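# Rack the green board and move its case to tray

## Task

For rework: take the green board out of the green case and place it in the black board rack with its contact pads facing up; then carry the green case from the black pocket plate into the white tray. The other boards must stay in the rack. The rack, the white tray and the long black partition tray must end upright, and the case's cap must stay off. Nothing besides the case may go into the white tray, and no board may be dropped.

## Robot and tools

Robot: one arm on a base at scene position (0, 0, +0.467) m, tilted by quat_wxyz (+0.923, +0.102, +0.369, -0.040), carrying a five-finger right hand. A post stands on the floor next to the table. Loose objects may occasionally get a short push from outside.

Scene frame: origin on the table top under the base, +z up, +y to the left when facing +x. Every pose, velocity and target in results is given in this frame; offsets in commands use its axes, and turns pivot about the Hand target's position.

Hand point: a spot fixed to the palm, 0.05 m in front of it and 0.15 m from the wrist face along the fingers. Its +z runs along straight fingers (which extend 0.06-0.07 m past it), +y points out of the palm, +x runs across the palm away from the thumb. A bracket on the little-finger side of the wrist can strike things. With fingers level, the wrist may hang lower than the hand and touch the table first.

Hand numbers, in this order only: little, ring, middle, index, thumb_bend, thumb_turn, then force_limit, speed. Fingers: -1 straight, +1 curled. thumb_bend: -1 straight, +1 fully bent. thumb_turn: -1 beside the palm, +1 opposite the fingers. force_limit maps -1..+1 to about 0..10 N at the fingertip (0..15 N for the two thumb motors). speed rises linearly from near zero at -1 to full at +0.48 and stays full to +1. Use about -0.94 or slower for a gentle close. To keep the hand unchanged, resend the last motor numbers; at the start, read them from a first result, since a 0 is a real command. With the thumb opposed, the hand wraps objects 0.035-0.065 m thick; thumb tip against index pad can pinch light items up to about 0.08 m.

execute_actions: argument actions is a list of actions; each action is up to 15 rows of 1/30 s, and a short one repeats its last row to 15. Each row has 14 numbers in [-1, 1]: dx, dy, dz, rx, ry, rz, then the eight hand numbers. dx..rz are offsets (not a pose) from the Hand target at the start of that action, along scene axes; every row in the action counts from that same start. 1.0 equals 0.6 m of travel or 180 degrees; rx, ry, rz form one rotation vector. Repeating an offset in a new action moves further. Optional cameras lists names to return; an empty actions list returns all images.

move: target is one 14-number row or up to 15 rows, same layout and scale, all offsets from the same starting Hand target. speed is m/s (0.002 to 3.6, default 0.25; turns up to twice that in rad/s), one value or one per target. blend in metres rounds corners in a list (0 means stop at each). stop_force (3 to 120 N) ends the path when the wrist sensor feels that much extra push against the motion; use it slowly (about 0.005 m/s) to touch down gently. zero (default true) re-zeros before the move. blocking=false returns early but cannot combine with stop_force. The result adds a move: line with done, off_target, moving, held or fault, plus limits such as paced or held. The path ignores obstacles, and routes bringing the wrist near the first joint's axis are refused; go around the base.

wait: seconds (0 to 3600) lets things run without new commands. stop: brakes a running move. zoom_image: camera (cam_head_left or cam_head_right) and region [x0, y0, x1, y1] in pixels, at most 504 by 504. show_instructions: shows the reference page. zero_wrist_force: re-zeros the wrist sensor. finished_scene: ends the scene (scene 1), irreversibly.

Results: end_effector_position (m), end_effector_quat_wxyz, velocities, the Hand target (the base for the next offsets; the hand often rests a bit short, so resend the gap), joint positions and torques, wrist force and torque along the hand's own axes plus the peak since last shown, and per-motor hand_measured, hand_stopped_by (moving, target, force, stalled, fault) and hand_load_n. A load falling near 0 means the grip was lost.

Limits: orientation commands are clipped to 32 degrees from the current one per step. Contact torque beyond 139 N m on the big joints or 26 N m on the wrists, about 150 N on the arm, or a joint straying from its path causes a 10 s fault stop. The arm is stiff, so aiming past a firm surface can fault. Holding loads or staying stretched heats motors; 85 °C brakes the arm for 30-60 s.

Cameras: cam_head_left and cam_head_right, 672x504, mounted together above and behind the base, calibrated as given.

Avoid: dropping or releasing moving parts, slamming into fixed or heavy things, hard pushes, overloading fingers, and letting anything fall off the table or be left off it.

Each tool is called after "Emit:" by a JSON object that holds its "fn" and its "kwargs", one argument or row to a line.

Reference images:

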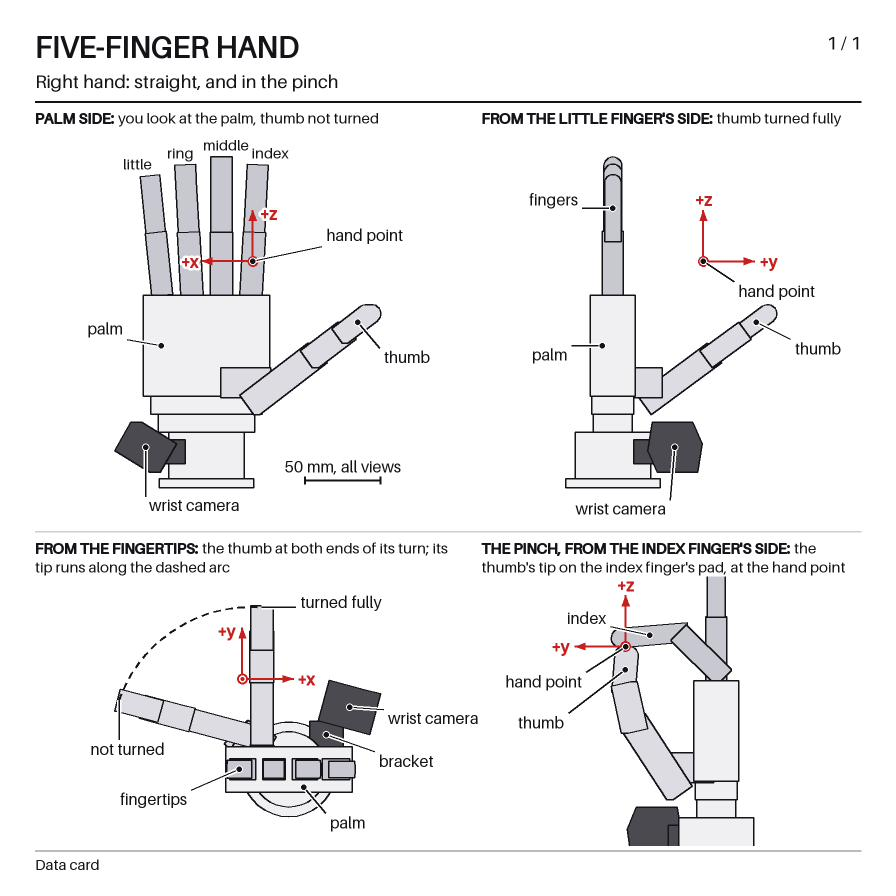

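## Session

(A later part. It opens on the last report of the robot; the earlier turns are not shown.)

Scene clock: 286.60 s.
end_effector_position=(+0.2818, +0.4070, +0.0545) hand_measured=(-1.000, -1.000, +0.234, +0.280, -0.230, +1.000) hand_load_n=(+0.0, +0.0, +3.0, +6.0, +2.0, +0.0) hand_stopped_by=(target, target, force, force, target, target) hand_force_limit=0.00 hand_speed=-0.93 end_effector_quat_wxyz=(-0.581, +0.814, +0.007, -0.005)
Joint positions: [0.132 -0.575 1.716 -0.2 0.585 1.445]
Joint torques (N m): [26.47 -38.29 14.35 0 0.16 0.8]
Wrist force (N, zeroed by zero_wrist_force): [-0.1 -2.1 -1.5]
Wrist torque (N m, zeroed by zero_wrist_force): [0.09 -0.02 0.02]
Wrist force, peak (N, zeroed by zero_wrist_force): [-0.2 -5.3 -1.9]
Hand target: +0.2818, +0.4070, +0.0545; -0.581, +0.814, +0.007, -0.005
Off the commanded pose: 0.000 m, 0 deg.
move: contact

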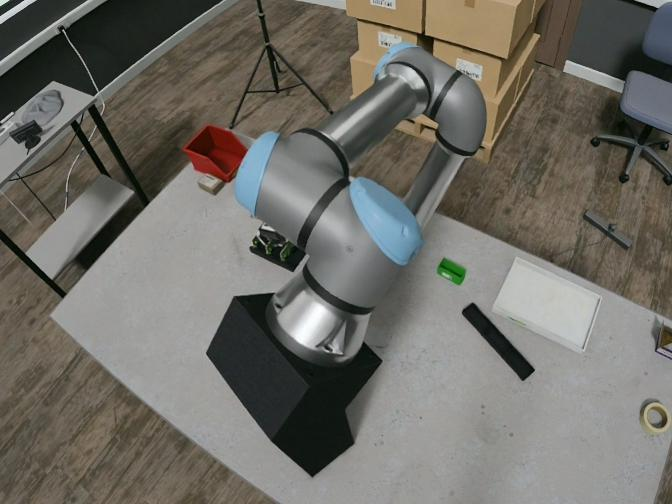

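Emit:
{"fn": "move", "kwargs": {
  "target": [0, 0, -0.004, 0, 0, 0, -1, -1, 0.4, 0.45, -0.23, 1, 0.0, -0.93],
  "speed": 0.004,
  "stop_force": 4,
  "cameras": ["cam_head_left"]
}}

Emit:
{"fn": "zoom_image", "kwargs": {
  "camera": "cam_head_left",
  "region": [248, 235, 273, 260]
}}

Emit:
{"fn": "zoom_image", "kwargs": {
  "camera": "cam_head_left",
  "region": [263, 240, 288, 265]
}}

Scene clock: 290.53 s.
end_effector_position=(+0.2818, +0.4071, +0.0543) hand_measured=(-1.000, -1.000, +0.234, +0.280, -0.230, +1.000) hand_load_n=(+0.0, +0.0, +3.0, +5.5, +2.0, +0.0) hand_stopped_by=(target, target, force, force, target, target) hand_force_limit=0.00 hand_speed=-0.93 end_effector_quat_wxyz=(-0.581, +0.814, +0.007, -0.005)
Joint positions: [0.132 -0.574 1.715 -0.2 0.585 1.445]
Joint torques (N m): [17.94 -36.67 13.45 -0.52 0.33 0.76]
Wrist force (N, zeroed by zero_wrist_force): [-0.4 -5.1 -2.6]
Wrist torque (N m, zeroed by zero_wrist_force): [-0.02 0.02 -0.03]
Wrist force, peak (N, zeroed by zero_wrist_force): [-1.0 -8.4 -3.2]
Hand target: +0.2818, +0.4071, +0.0543; -0.581, +0.814, +0.007, -0.005 (not the last commanded pose)
Off the commanded pose: 0.002 m, 0 deg.
move: contact

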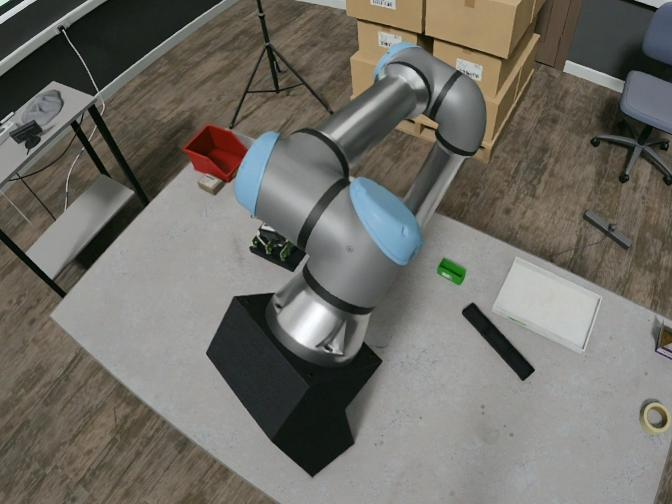

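Scaled by 20.160 from the camera's image (finer frame: 960x720).

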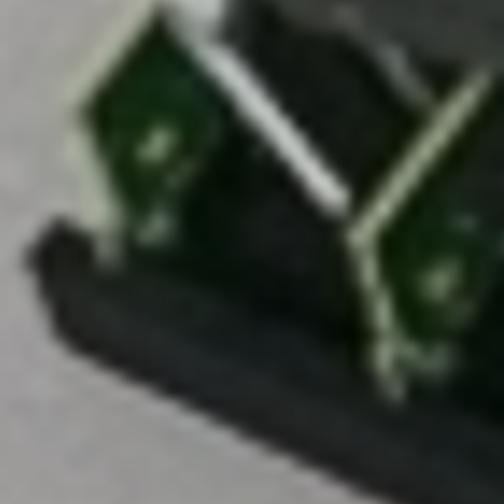

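Scaled by 20.160 from the camera's image (finer frame: 960x720).

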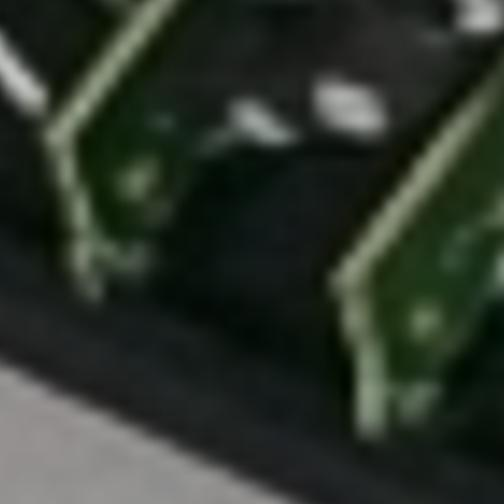

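Emit:
{"fn": "move", "kwargs": {
  "target": [0, 0, 0.0008, 0, 0, 0, -1, -1, 0.04, 0.08, -0.23, 1, 0.0, -0.85],
  "speed": 0.01,
  "cameras": ["cam_head_left"]
}}

Emit:
{"fn": "zoom_image", "kwargs": {
  "camera": "cam_head_left",
  "region": [248, 227, 288, 267]
}}

Scene clock: 292.17 s.
end_effector_position=(+0.2818, +0.4071, +0.0548) hand_measured=(-1.000, -1.000, +0.040, +0.080, -0.230, +1.000) hand_load_n=(+0.0, +0.0, +0.0, +0.0, +0.0, +0.0) hand_stopped_by=(target, target, target, target, target, target) hand_force_limit=0.00 hand_speed=-0.85 end_effector_quat_wxyz=(-0.581, +0.814, +0.007, -0.005)
Joint positions: [0.132 -0.575 1.716 -0.2 0.585 1.445]
Joint torques (N m): [32.45 -37.7 14.8 0.39 -0.1 1.31]
Wrist force (N, zeroed by zero_wrist_force): [0.0 0.6 -0.8]
Wrist torque (N m, zeroed by zero_wrist_force): [0.25 -0.04 0.01]
Wrist force, peak (N, zeroed by zero_wrist_force): [-0.3 -5.9 -2.5]
Hand target: +0.2818, +0.4071, +0.0548; -0.581, +0.814, +0.007, -0.005
Off the commanded pose: 0.000 m, 0 deg.
move: done

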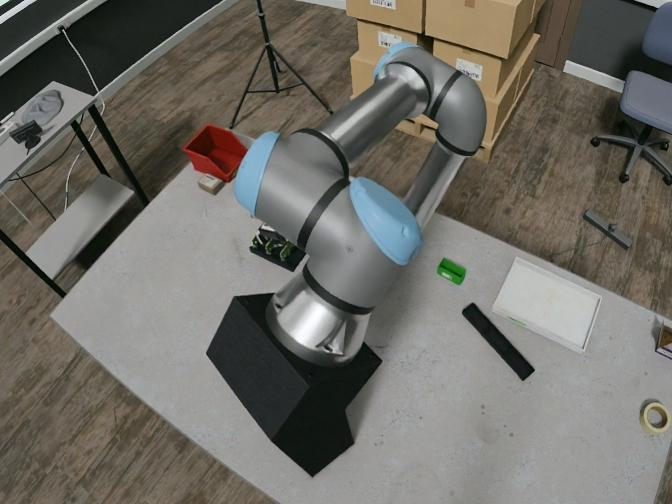

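Scaled by 12.600 from the camera's image (finer frame: 960x720).

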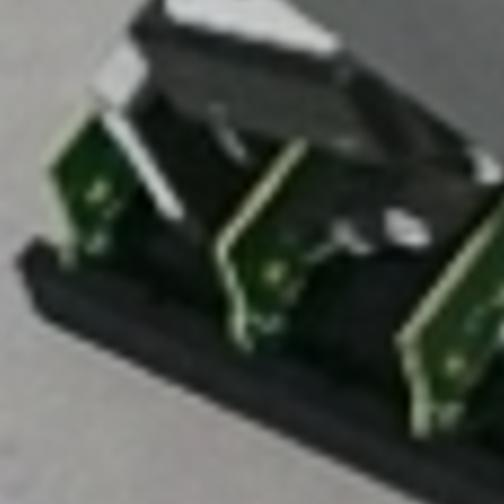

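Emit:
{"fn": "move", "kwargs": {
  "target": [
    [0, -0.0067, 0, 0, 0, 0, -1, -1, 0.04, 0.08, -0.23, 1, 0.0, -0.85],
    [0, -0.0067, 0.05, 0, 0, 0, -1, -1, 0.04, 0.08, -0.23, 1, 0.0, -0.85],
    [0.0333, -0.3733, 0.4, 0, 0, 0, -1, -1, 0.04, 0.08, -0.23, 1, 0.0, -0.85]
  ],
  "speed": [0.02, 0.06, 0.2],
  "blend": [0.001, 0.01, 0],
  "cameras": ["all"]
}}

Emit:
{"fn": "zoom_image", "kwargs": {
  "camera": "cam_head_left",
  "region": [245, 220, 311, 275]
}}

Emit:
{"fn": "zoom_image", "kwargs": {
  "camera": "cam_head_right",
  "region": [245, 220, 311, 275]
}}

Scene clock: 296.40 s.
end_effector_position=(+0.3018, +0.1831, +0.2948) hand_measured=(-1.000, -1.000, +0.040, +0.080, -0.230, +1.000) hand_load_n=(+0.0, +0.0, +0.0, +0.0, +0.0, +0.0) hand_stopped_by=(target, target, target, target, target, target) hand_force_limit=0.00 hand_speed=-0.85 end_effector_quat_wxyz=(-0.581, +0.814, +0.007, -0.005)
Joint positions: [-0.476 -1.091 2.336 0.763 0.516 0.232]
Joint torques (N m): [-4.49 -18.81 16.91 3.92 1.03 -1.49]
Wrist force (N, zeroed by zero_wrist_force): [-0.5 0.6 -1.3]
Wrist torque (N m, zeroed by zero_wrist_force): [0.26 0.04 -0.03]
Wrist force, peak (N, zeroed by zero_wrist_force): [-1.0 0.4 -1.5]
Hand target: +0.3017, +0.1831, +0.2948; -0.581, +0.814, +0.007, -0.005
Off the commanded pose: 0.000 m, 0 deg.
move: done

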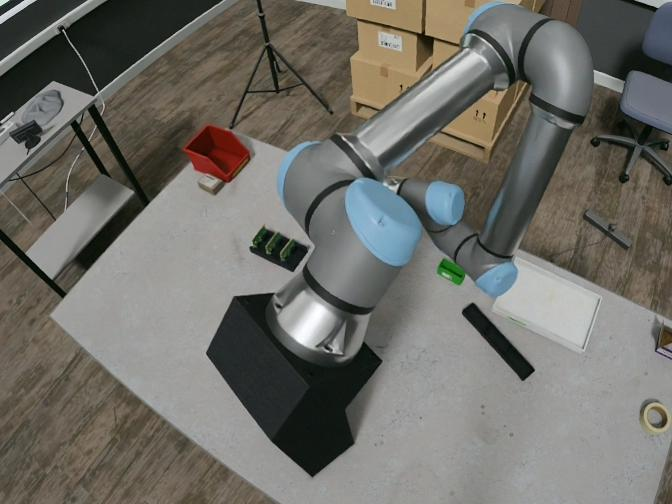

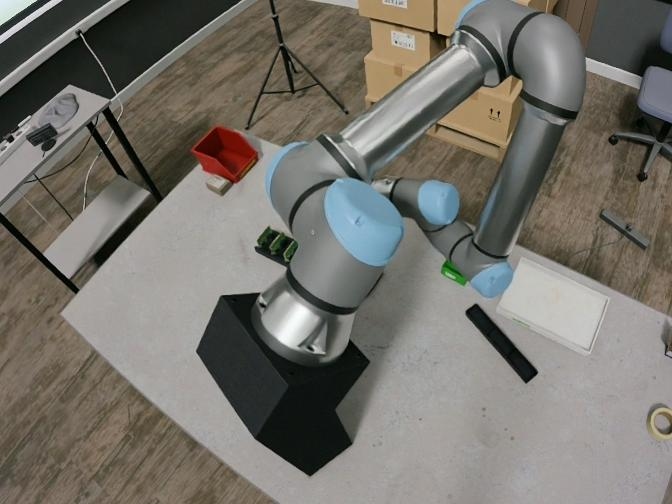

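Scaled by 7.636 from the camera's image (finer frame: 960x720).

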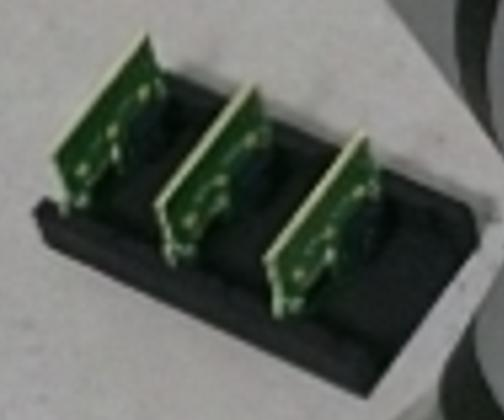

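Scaled by 7.636 from the camera's image (finer frame: 960x720).

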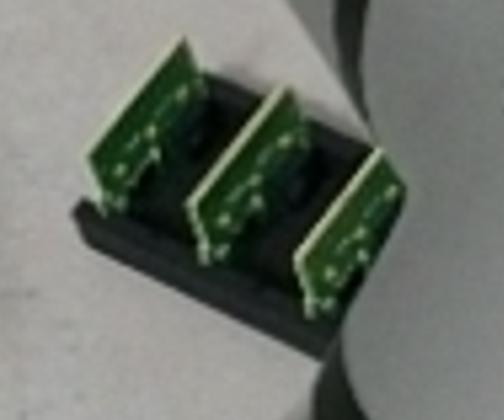

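Emit:
{"fn": "zoom_image", "kwargs": {
  "camera": "cam_head_left",
  "region": [250, 222, 282, 254]
}}

Emit:
{"fn": "zoom_image", "kwargs": {
  "camera": "cam_head_left",
  "region": [263, 230, 295, 262]
}}

Scaled by 15.750 from the camera's image (finer frame: 960x720).

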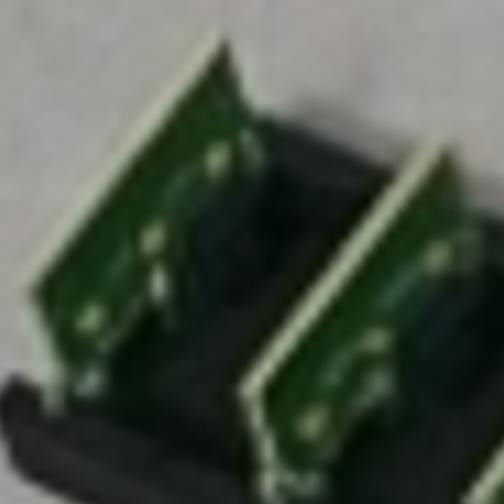

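Scaled by 15.750 from the camera's image (finer frame: 960x720).

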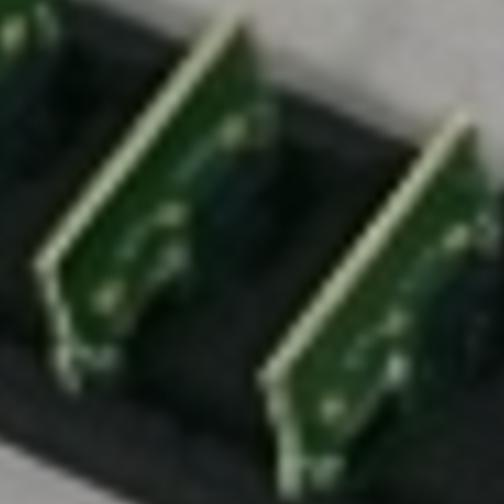

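Emit:
{"fn": "move", "kwargs": {
  "target": [
    [-0.0345, 0.3365, -0.2913, 0, 0, 0, -1, -1, -1, 0.08, -0.23, 1, 0.0, -0.5],
    [-0.0345, 0.3365, -0.3663, 0, 0, 0, -1, -1, -1, 0.08, -0.23, 1, 0.0, -0.5]
  ],
  "speed": [0.2, 0.08],
  "blend": [0.015, 0],
  "cameras": ["cam_head_left"]
}}

Emit:
{"fn": "zoom_image", "kwargs": {
  "camera": "cam_head_left",
  "region": [248, 227, 288, 267]
}}

Scene clock: 300.77 s.
end_effector_position=(+0.2810, +0.3850, +0.0751) hand_measured=(-1.000, -1.000, -1.000, +0.080, -0.230, +1.000) hand_load_n=(+0.0, +0.0, +0.0, +0.0, +0.0, +0.0) hand_stopped_by=(target, target, target, target, target, target) hand_force_limit=0.00 hand_speed=-0.50 end_effector_quat_wxyz=(-0.581, +0.814, +0.007, -0.005)
Joint positions: [0.093 -0.626 1.786 -0.17 0.563 1.386]
Joint torques (N m): [9.39 -20.1 -1.32 4.91 -2.87 -1.59]
Wrist force (N, zeroed by zero_wrist_force): [-0.1 0.5 -0.3]
Wrist torque (N m, zeroed by zero_wrist_force): [0.19 -0.03 0.02]
Wrist force, peak (N, zeroed by zero_wrist_force): [-1.0 -0.1 -2.1]
Hand target: +0.2810, +0.3850, +0.0750; -0.581, +0.814, +0.007, -0.005
Off the commanded pose: 0.000 m, 0 deg.
move: done

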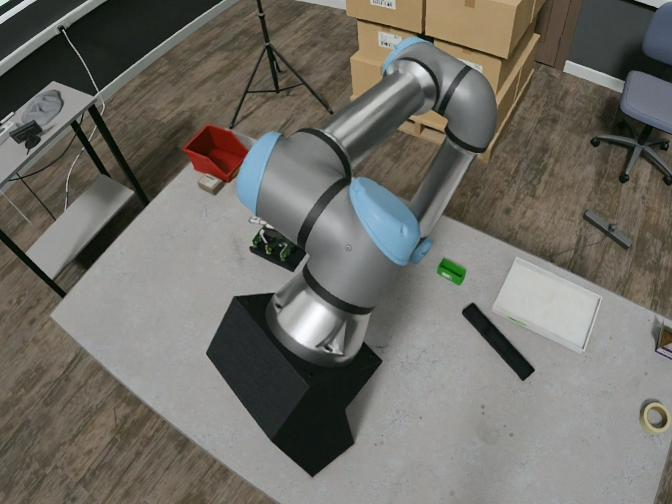

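Scaled by 12.600 from the camera's image (finer frame: 960x720).

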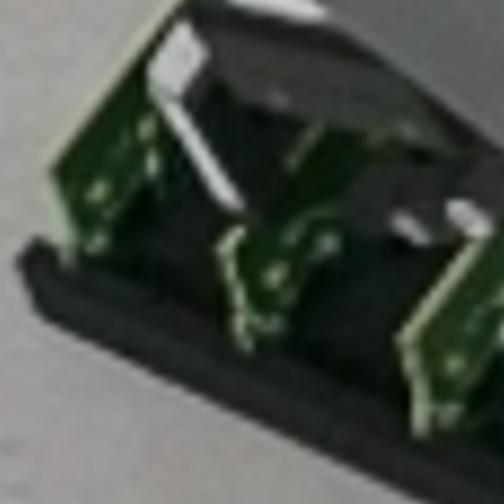

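Emit:
{"fn": "move", "kwargs": {
  "target": [0, 0, -0.0283, 0, 0, 0, -1, -1, -1, 0.08, -0.23, 1, 0.0, -0.5],
  "speed": 0.006,
  "stop_force": 5,
  "cameras": ["cam_head_left"]
}}

Emit:
{"fn": "zoom_image", "kwargs": {
  "camera": "cam_head_left",
  "region": [248, 227, 288, 267]
}}

Scene clock: 304.67 s.
end_effector_position=(+0.2810, +0.3850, +0.0593) hand_measured=(-1.000, -1.000, -1.000, +0.080, -0.230, +1.000) hand_load_n=(+0.0, +0.0, +0.0, -0.5, -1.5, +0.0) hand_stopped_by=(target, target, target, target, target, target) hand_force_limit=0.00 hand_speed=-0.50 end_effector_quat_wxyz=(-0.581, +0.814, +0.007, -0.005)
Joint positions: [0.085 -0.589 1.746 -0.155 0.559 1.373]
Joint torques (N m): [29.17 -38.27 14.82 -0.24 0.45 0.78]
Wrist force (N, zeroed by zero_wrist_force): [-0.6 -3.4 -2.4]
Wrist torque (N m, zeroed by zero_wrist_force): [-0.05 0.07 -0.04]
Wrist force, peak (N, zeroed by zero_wrist_force): [-0.8 -5.9 -3.0]
Hand target: +0.2810, +0.3850, +0.0593; -0.581, +0.814, +0.007, -0.005 (not the last commanded pose)
Off the commanded pose: 0.001 m, 0 deg.
move: contact

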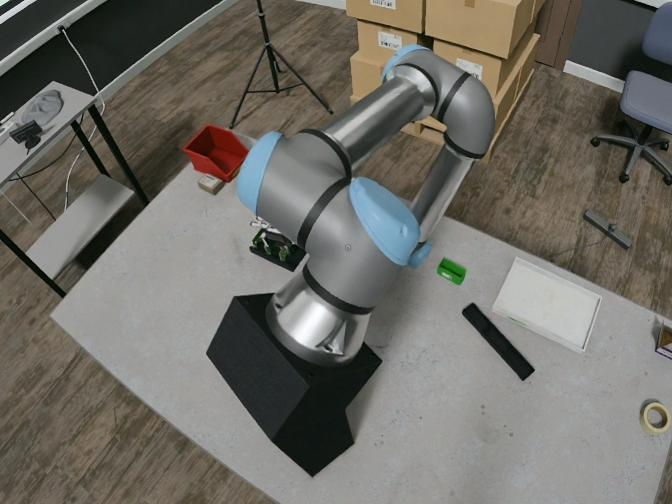

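Scaled by 12.600 from the camera's image (finer frame: 960x720).

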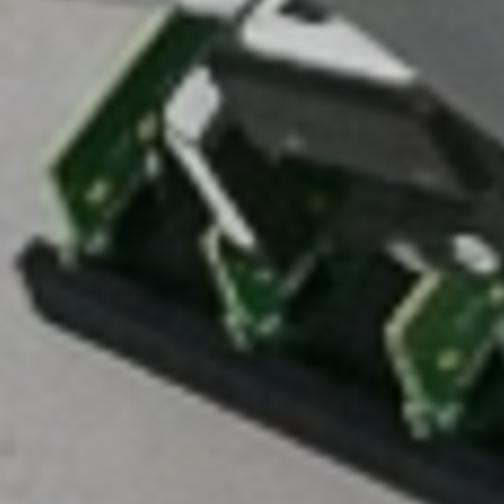

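Emit:
{"fn": "move", "kwargs": {
  "target": [
    [0, 0, 0.0333, 0, 0, 0, -1, -1, -1, 0.08, -0.23, 1, 0.0, -0.5],
    [0, 0, 0.08, 0, 0, 0, -1, -1, -1, 0.08, -0.23, 1, 0.0, -0.5]
  ],
  "speed": [0.02, 0.08],
  "blend": [0.005, 0],
  "cameras": ["all"]
}}

Emit:
{"fn": "zoom_image", "kwargs": {
  "camera": "cam_head_left",
  "region": [248, 227, 288, 267]
}}

Scene clock: 307.07 s.
end_effector_position=(+0.2810, +0.3850, +0.1072) hand_measured=(-1.000, -1.000, -1.000, +0.080, -0.230, +1.000) hand_load_n=(+0.0, +0.0, +0.0, +0.0, +0.0, +0.0) hand_stopped_by=(target, target, target, target, target, target) hand_force_limit=0.00 hand_speed=-0.50 end_effector_quat_wxyz=(-0.581, +0.814, +0.007, -0.005)
Joint positions: [0.111 -0.7 1.863 -0.196 0.573 1.414]
Joint torques (N m): [31.74 -38.75 14.85 0.43 0.02 1.11]
Wrist force (N, zeroed by zero_wrist_force): [0.1 0.7 -0.6]
Wrist torque (N m, zeroed by zero_wrist_force): [0.27 -0.09 -0.16]
Wrist force, peak (N, zeroed by zero_wrist_force): [-0.8 -3.7 -2.3]
Hand target: +0.2810, +0.3850, +0.1073; -0.581, +0.814, +0.007, -0.005
Off the commanded pose: 0.000 m, 0 deg.
move: done

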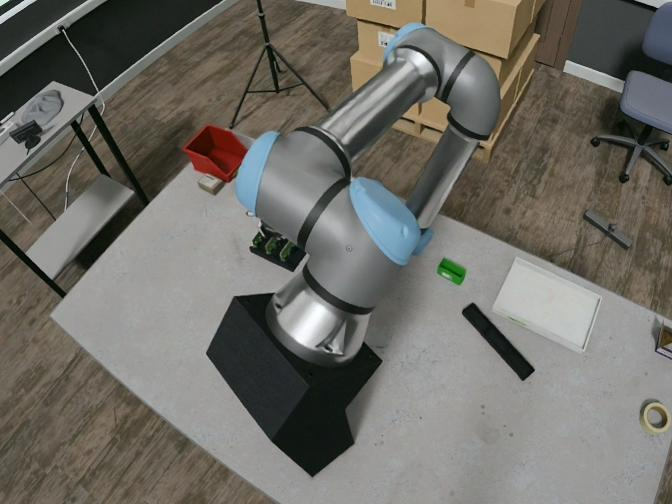

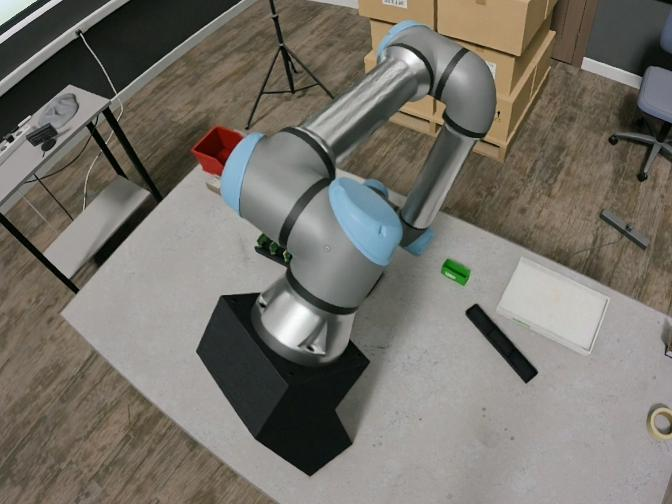

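Scaled by 12.600 from the camera's image (finer frame: 960x720).

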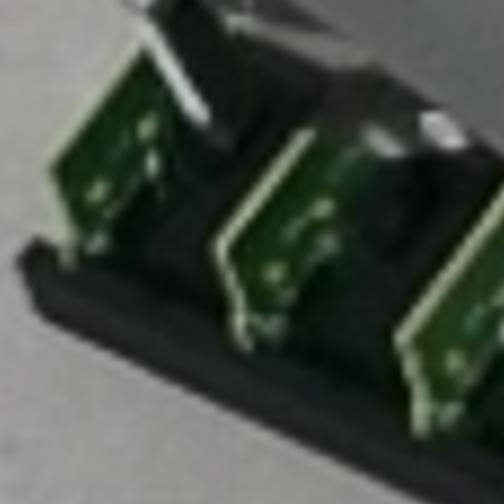

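Emit:
{"fn": "move", "kwargs": {
  "target": [
    [0, 0, 0.2, 0, 0, 0, -1, -1, -0.1, -0.1, -1, 1, 0.0, -0.5],
    [0.2823, -0.785, 0.155, -0.1122, -0.1142, 0.4853, -1, -1, -0.1, -0.1, -1, 1, 0.0, -0.5]
  ],
  "speed": [0.2, 0.27],
  "blend": [0.03, 0],
  "cameras": ["all"]
}}

Emit:
{"fn": "zoom_image", "kwargs": {
  "camera": "cam_head_left",
  "region": [245, 222, 311, 277]
}}

Emit:
{"fn": "zoom_image", "kwargs": {
  "camera": "cam_head_left",
  "region": [420, 230, 490, 300]
}}

Scene clock: 314.80 s.
end_effector_position=(+0.4504, -0.0859, +0.2003) hand_measured=(-1.000, -1.000, -0.100, -0.100, -1.000, +1.000) hand_load_n=(+0.0, +0.0, +0.0, +0.0, +0.0, +0.0) hand_stopped_by=(target, target, target, target, target, target) hand_force_limit=0.00 hand_speed=-0.50 end_effector_quat_wxyz=(-0.270, +0.654, +0.653, -0.271)
Joint positions: [-0.239 -1.126 1.576 1.092 1.79 -0.237]
Joint torques (N m): [-1.33 -48.71 -13.51 0.59 1.46 -1.55]
Wrist force (N, zeroed by zero_wrist_force): [-0.1 -0.3 -0.3]
Wrist torque (N m, zeroed by zero_wrist_force): [-0.03 0.04 -0.01]
Wrist force, peak (N, zeroed by zero_wrist_force): [0.2 2.0 -0.2]
Hand target: +0.4504, -0.0860, +0.2003; -0.270, +0.653, +0.653, -0.271
Off the commanded pose: 0.000 m, 0 deg.
move: done

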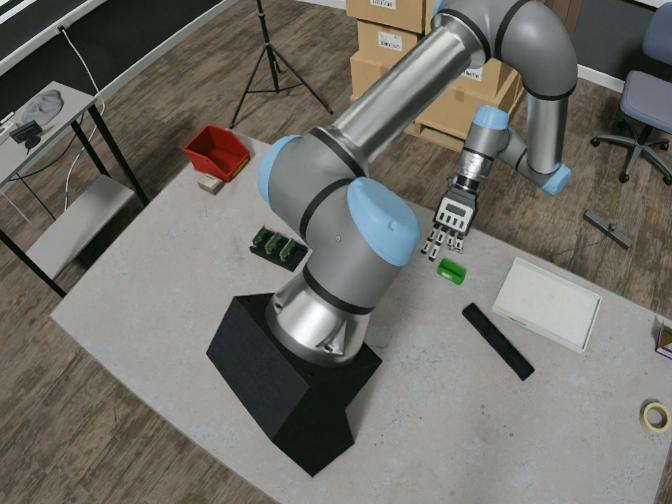

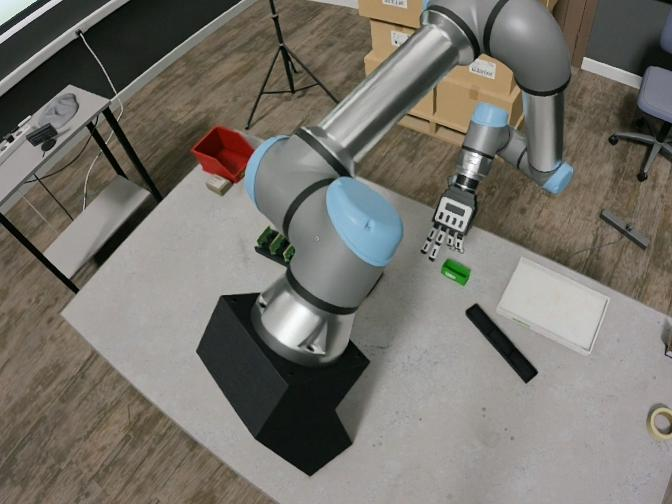

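Scaled by 7.636 from the camera's image (finer frame: 960x720).

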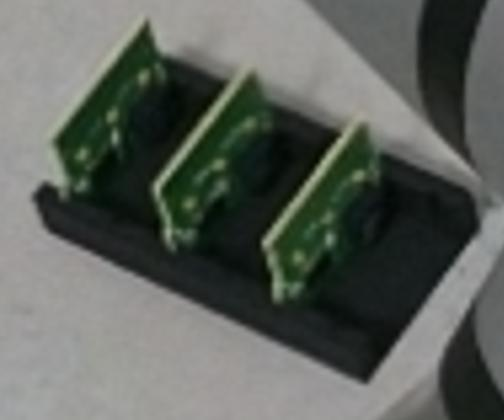

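Scaled by 7.200 from the camera's image (finer frame: 960x720).

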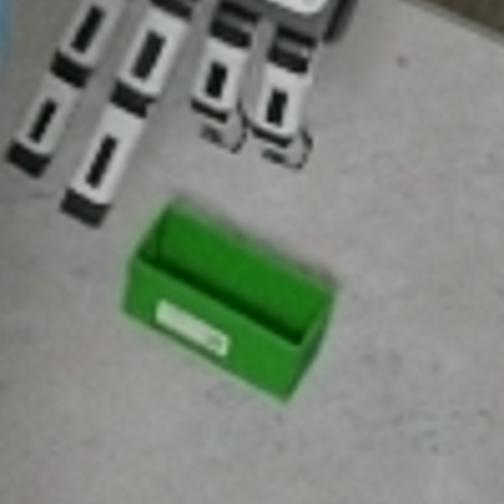

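Emit:
{"fn": "zoom_image", "kwargs": {
  "camera": "cam_head_left",
  "region": [258, 236, 283, 261]
}}

Emit:
{"fn": "zoom_image", "kwargs": {
  "camera": "cam_head_left",
  "region": [272, 228, 297, 253]
}}

Emit:
{"fn": "zoom_image", "kwargs": {
  "camera": "cam_head_left",
  "region": [257, 222, 282, 247]
}}

Scaled by 20.160 from the camera's image (finer frame: 960x720).

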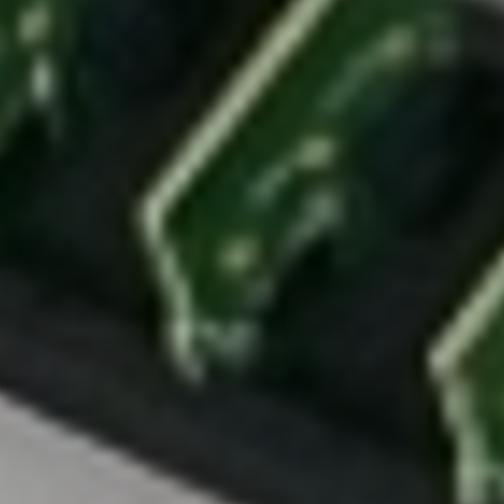

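Scaled by 20.160 from the camera's image (finer frame: 960x720).

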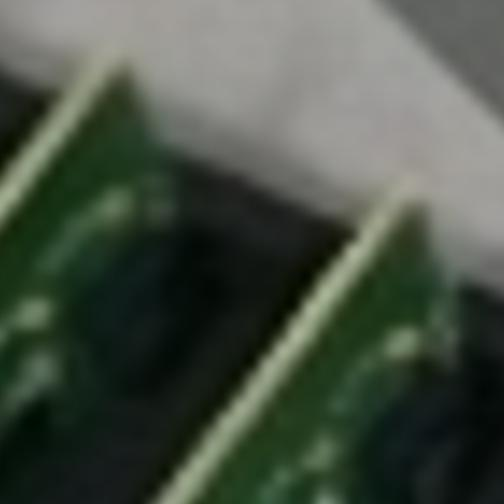

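Scaled by 20.160 from the camera's image (finer frame: 960x720).

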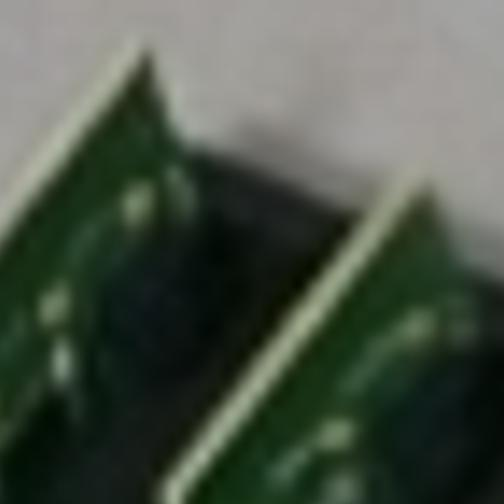

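Emit:
{"fn": "zoom_image", "kwargs": {
  "camera": "cam_head_right",
  "region": [256, 224, 281, 249]
}}

Emit:
{"fn": "zoom_image", "kwargs": {
  "camera": "cam_head_right",
  "region": [266, 238, 291, 263]
}}

Emit:
{"fn": "zoom_image", "kwargs": {
  "camera": "cam_head_right",
  "region": [274, 226, 299, 251]
}}

Scaled by 20.160 from the camera's image (finer frame: 960x720).

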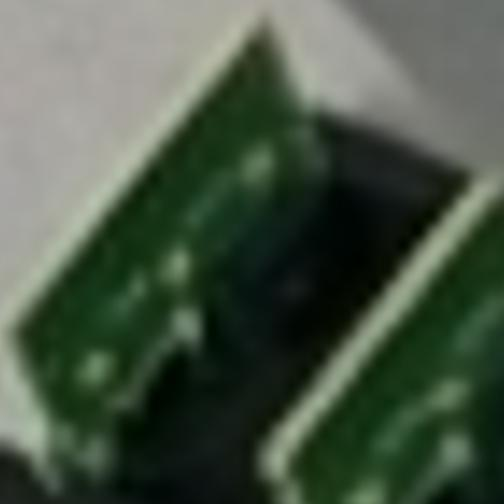

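Scaled by 20.160 from the camera's image (finer frame: 960x720).

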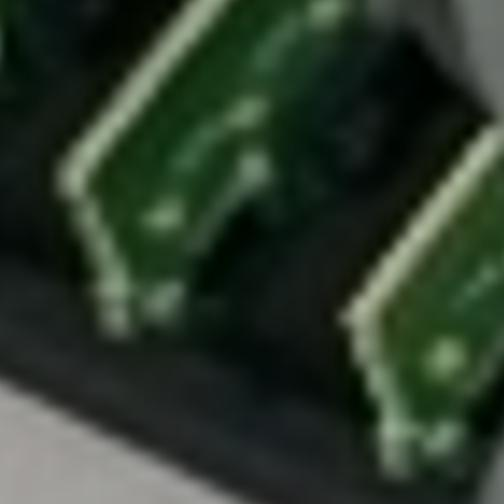

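Scaled by 20.160 from the camera's image (finer frame: 960x720).

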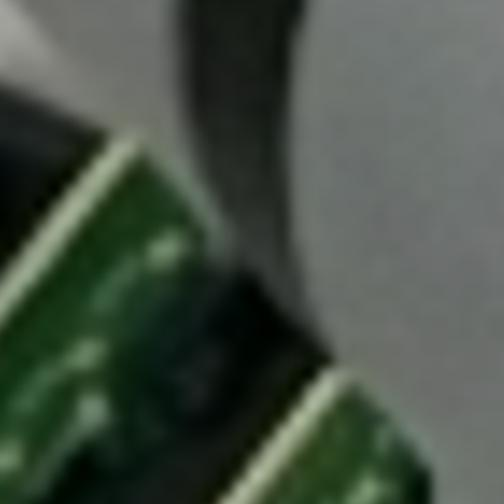

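Emit:
{"fn": "move", "kwargs": {
  "target": [-0.0015, -0.001, -0.2172, 0, 0, -0.0244, -1, -1, -0.1, -0.1, -1, 1, 0.0, -0.5],
  "speed": 0.12,
  "cameras": ["all"]
}}

Emit:
{"fn": "zoom_image", "kwargs": {
  "camera": "cam_head_left",
  "region": [420, 230, 490, 300]
}}

Emit:
{"fn": "zoom_image", "kwargs": {
  "camera": "cam_head_right",
  "region": [420, 230, 490, 300]
}}

Scene clock: 326.03 s.
end_effector_position=(+0.4495, -0.0866, +0.0700) hand_measured=(-1.000, -1.000, -0.100, -0.100, -1.000, +1.000) hand_load_n=(+0.0, +0.0, +0.5, +0.0, +0.0, +0.0) hand_stopped_by=(target, target, target, target, target, target) hand_force_limit=0.00 hand_speed=-0.50 end_effector_quat_wxyz=(-0.281, +0.678, +0.628, -0.260)
Joint positions: [-0.255 -0.831 1.338 1.043 1.737 -0.198]
Joint torques (N m): [-1.58 -33.31 -12.46 5.27 -1.34 1.3]
Wrist force (N, zeroed by zero_wrist_force): [0.3 0.1 -0.4]
Wrist torque (N m, zeroed by zero_wrist_force): [0.08 -0.05 -0.13]
Wrist force, peak (N, zeroed by zero_wrist_force): [-0.1 -0.8 -1.3]
Hand target: +0.4495, -0.0866, +0.0700; -0.281, +0.678, +0.628, -0.260
Off the commanded pose: 0.000 m, 0 deg.
move: done

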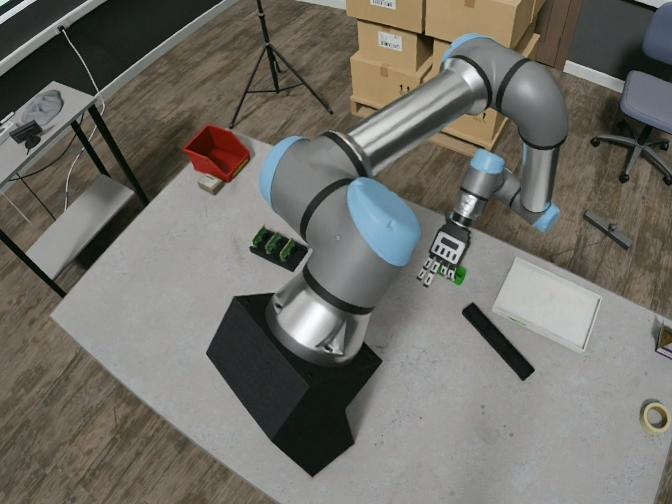

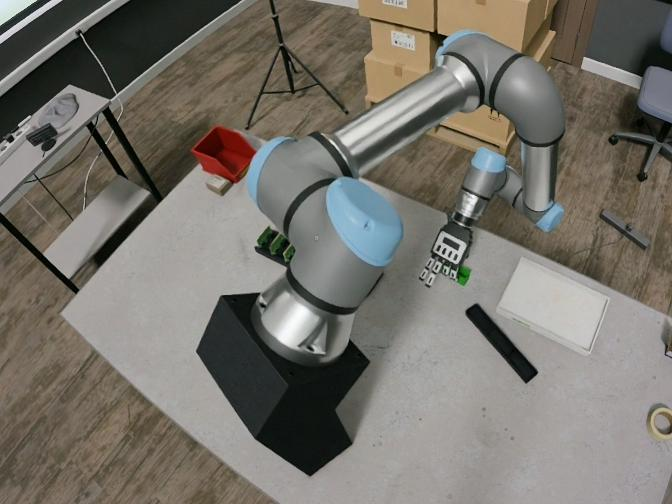

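Scaled by 7.200 from the camera's image (finer frame: 960x720).

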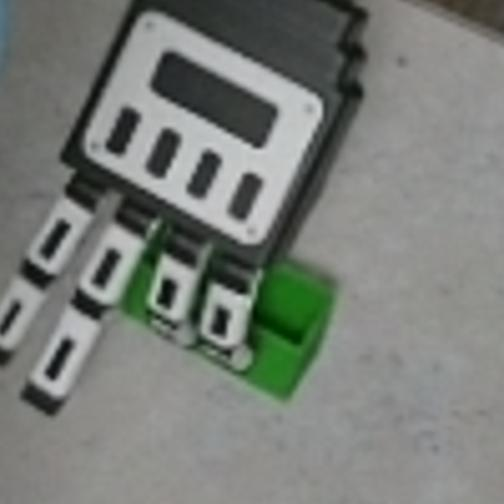

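Scaled by 7.200 from the camera's image (finer frame: 960x720).

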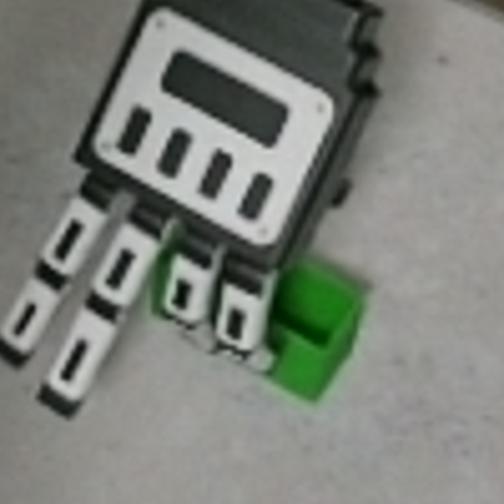

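Emit:
{"fn": "move", "kwargs": {
  "target": [0, 0, -0.0533, 0, 0, 0, -1, -1, -0.1, -0.1, -1, 1, 0.0, -0.5],
  "speed": 0.06,
  "cameras": ["all"]
}}

Emit:
{"fn": "zoom_image", "kwargs": {
  "camera": "cam_head_left",
  "region": [420, 230, 490, 300]
}}

Emit:
{"fn": "zoom_image", "kwargs": {
  "camera": "cam_head_right",
  "region": [420, 230, 490, 300]
}}

Scene clock: 327.67 s.
end_effector_position=(+0.4495, -0.0866, +0.0380) hand_measured=(-1.000, -1.000, -0.100, -0.100, -1.000, +1.000) hand_load_n=(+0.0, +0.0, +0.0, +0.0, +0.0, +0.0) hand_stopped_by=(target, target, target, target, target, target) hand_force_limit=0.00 hand_speed=-0.50 end_effector_quat_wxyz=(-0.281, +0.678, +0.628, -0.260)
Joint positions: [-0.254 -0.755 1.263 1.043 1.737 -0.197]
Joint torques (N m): [21.52 -33.13 -12.53 5.39 0.38 1.15]
Wrist force (N, zeroed by zero_wrist_force): [0.4 0.1 -0.3]
Wrist torque (N m, zeroed by zero_wrist_force): [0.08 -0.06 -0.13]
Wrist force, peak (N, zeroed by zero_wrist_force): [0.6 0.1 -0.4]
Hand target: +0.4495, -0.0866, +0.0380; -0.281, +0.678, +0.628, -0.260
Off the commanded pose: 0.000 m, 0 deg.
move: done

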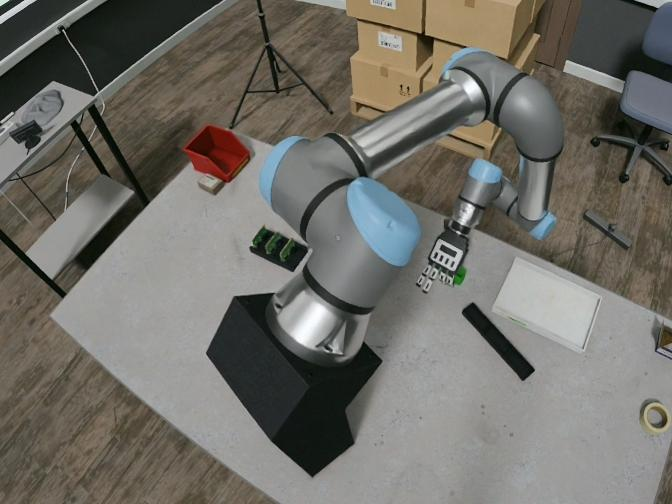

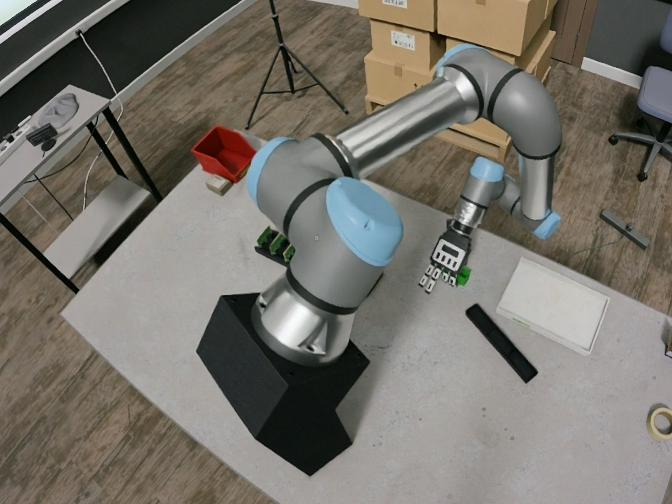

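Scaled by 7.200 from the camera's image (finer frame: 960x720).

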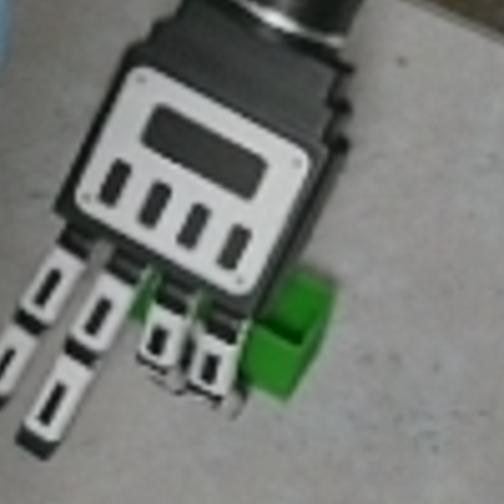

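Scaled by 7.200 from the camera's image (finer frame: 960x720).

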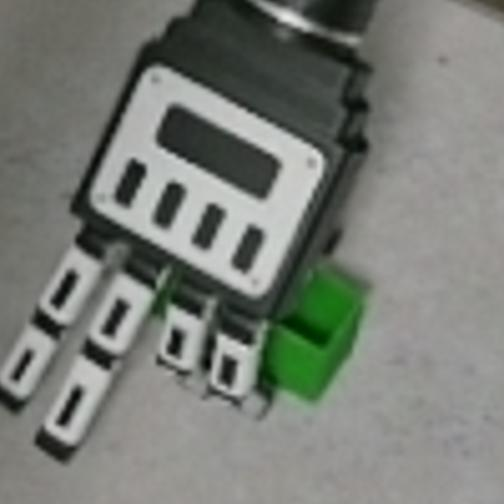

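Emit:
{"fn": "move", "kwargs": {
  "target": [0, 0, 0, 0, 0, 0, -1, -1, 0.35, 0.35, -0.25, 1, -0.6, -0.85],
  "speed": 0.05,
  "cameras": ["cam_head_left"]
}}

Emit:
{"fn": "zoom_image", "kwargs": {
  "camera": "cam_head_left",
  "region": [420, 230, 490, 300]
}}

Scene clock: 329.63 s.
end_effector_position=(+0.4495, -0.0866, +0.0380) hand_measured=(-1.000, -1.000, +0.246, +0.328, -0.824, +1.000) hand_load_n=(+0.0, +0.0, +1.0, +3.5, +5.5, +0.0) hand_stopped_by=(target, target, force, force, force, target) hand_force_limit=-0.60 hand_speed=-0.85 end_effector_quat_wxyz=(-0.281, +0.678, +0.628, -0.260)
Joint positions: [-0.254 -0.755 1.262 1.043 1.737 -0.197]
Joint torques (N m): [20.56 -34.02 -11.67 5.2 0.73 1.27]
Wrist force (N, zeroed by zero_wrist_force): [0.4 -0.5 -0.6]
Wrist torque (N m, zeroed by zero_wrist_force): [0.02 -0.04 -0.16]
Wrist force, peak (N, zeroed by zero_wrist_force): [0.4 -0.5 -1.0]
Hand target: +0.4495, -0.0866, +0.0380; -0.281, +0.678, +0.628, -0.260
Off the commanded pose: 0.000 m, 0 deg.
move: done

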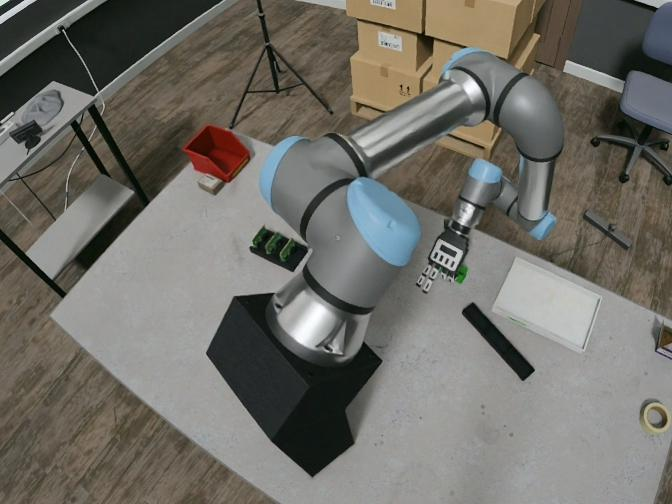

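Scaled by 7.200 from the camera's image (finer frame: 960x720).

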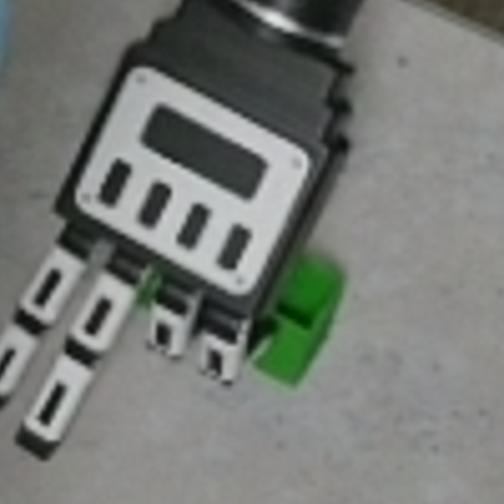

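Emit:
{"fn": "move", "kwargs": {
  "target": [
    [0, 0, 0, 0, 0, 0, -1, -1, -0.1, -0.1, -1, 1, -0.6, -0.5],
    [0.0122, -0.0015, -0.0067, 0, 0, 0, -1, -1, -0.1, -0.1, -0.65, 1, -0.6, -0.7],
    [0.0122, -0.0015, -0.0067, 0, 0, 0, -1, -1, 0.35, 0.35, -0.65, 1, -0.6, -0.8]
  ],
  "speed": 0.05,
  "cameras": ["all"]
}}

Emit:
{"fn": "zoom_image", "kwargs": {
  "camera": "cam_head_left",
  "region": [420, 230, 490, 300]
}}

Emit:
{"fn": "zoom_image", "kwargs": {
  "camera": "cam_head_right",
  "region": [420, 230, 490, 300]
}}

Scene clock: 334.20 s.
end_effector_position=(+0.4568, -0.0875, +0.0340) hand_measured=(-1.000, -1.000, +0.100, +0.156, -0.652, +1.000) hand_load_n=(+0.0, -0.5, +2.5, +3.0, +5.5, +0.5) hand_stopped_by=(target, target, force, force, target, target) hand_force_limit=-0.60 hand_speed=-0.80 end_effector_quat_wxyz=(-0.281, +0.678, +0.628, -0.260)
Joint positions: [-0.251 -0.74 1.226 1.064 1.737 -0.194]
Joint torques (N m): [20.74 -33.54 -12.14 5.11 0.88 1.16]
Wrist force (N, zeroed by zero_wrist_force): [0.1 -0.7 -0.9]
Wrist torque (N m, zeroed by zero_wrist_force): [-0.01 -0.01 -0.17]
Wrist force, peak (N, zeroed by zero_wrist_force): [0.1 -1.0 -1.2]
Hand target: +0.4568, -0.0875, +0.0340; -0.281, +0.678, +0.628, -0.260
Off the commanded pose: 0.000 m, 0 deg.
move: done

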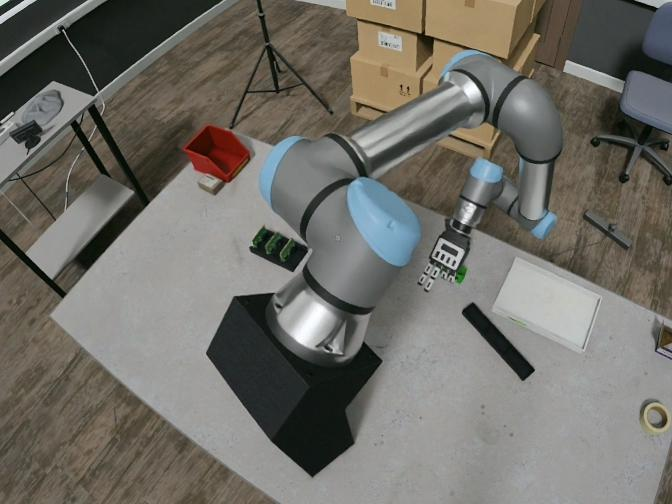

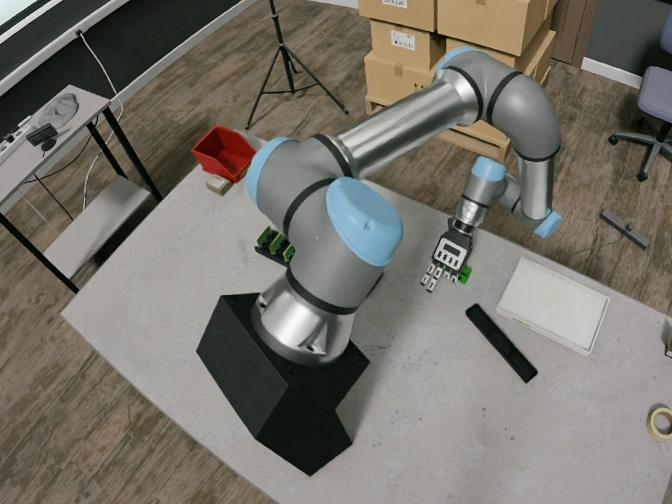

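Scaled by 7.200 from the camera's image (finer frame: 960x720).

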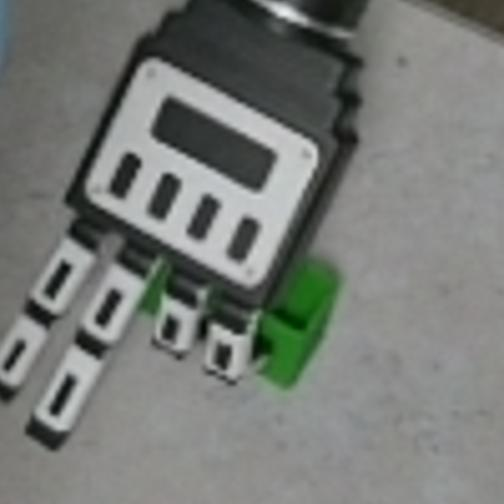

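Scaled by 7.200 from the camera's image (finer frame: 960x720).

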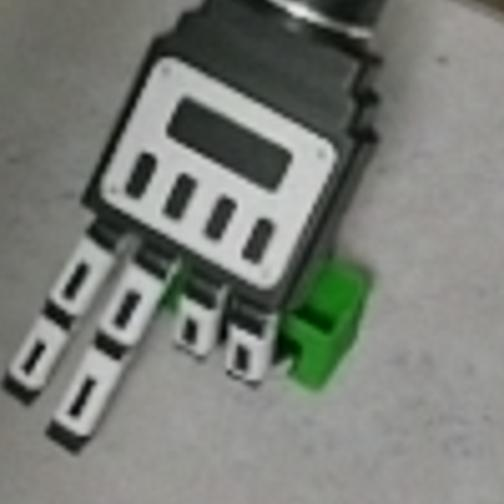

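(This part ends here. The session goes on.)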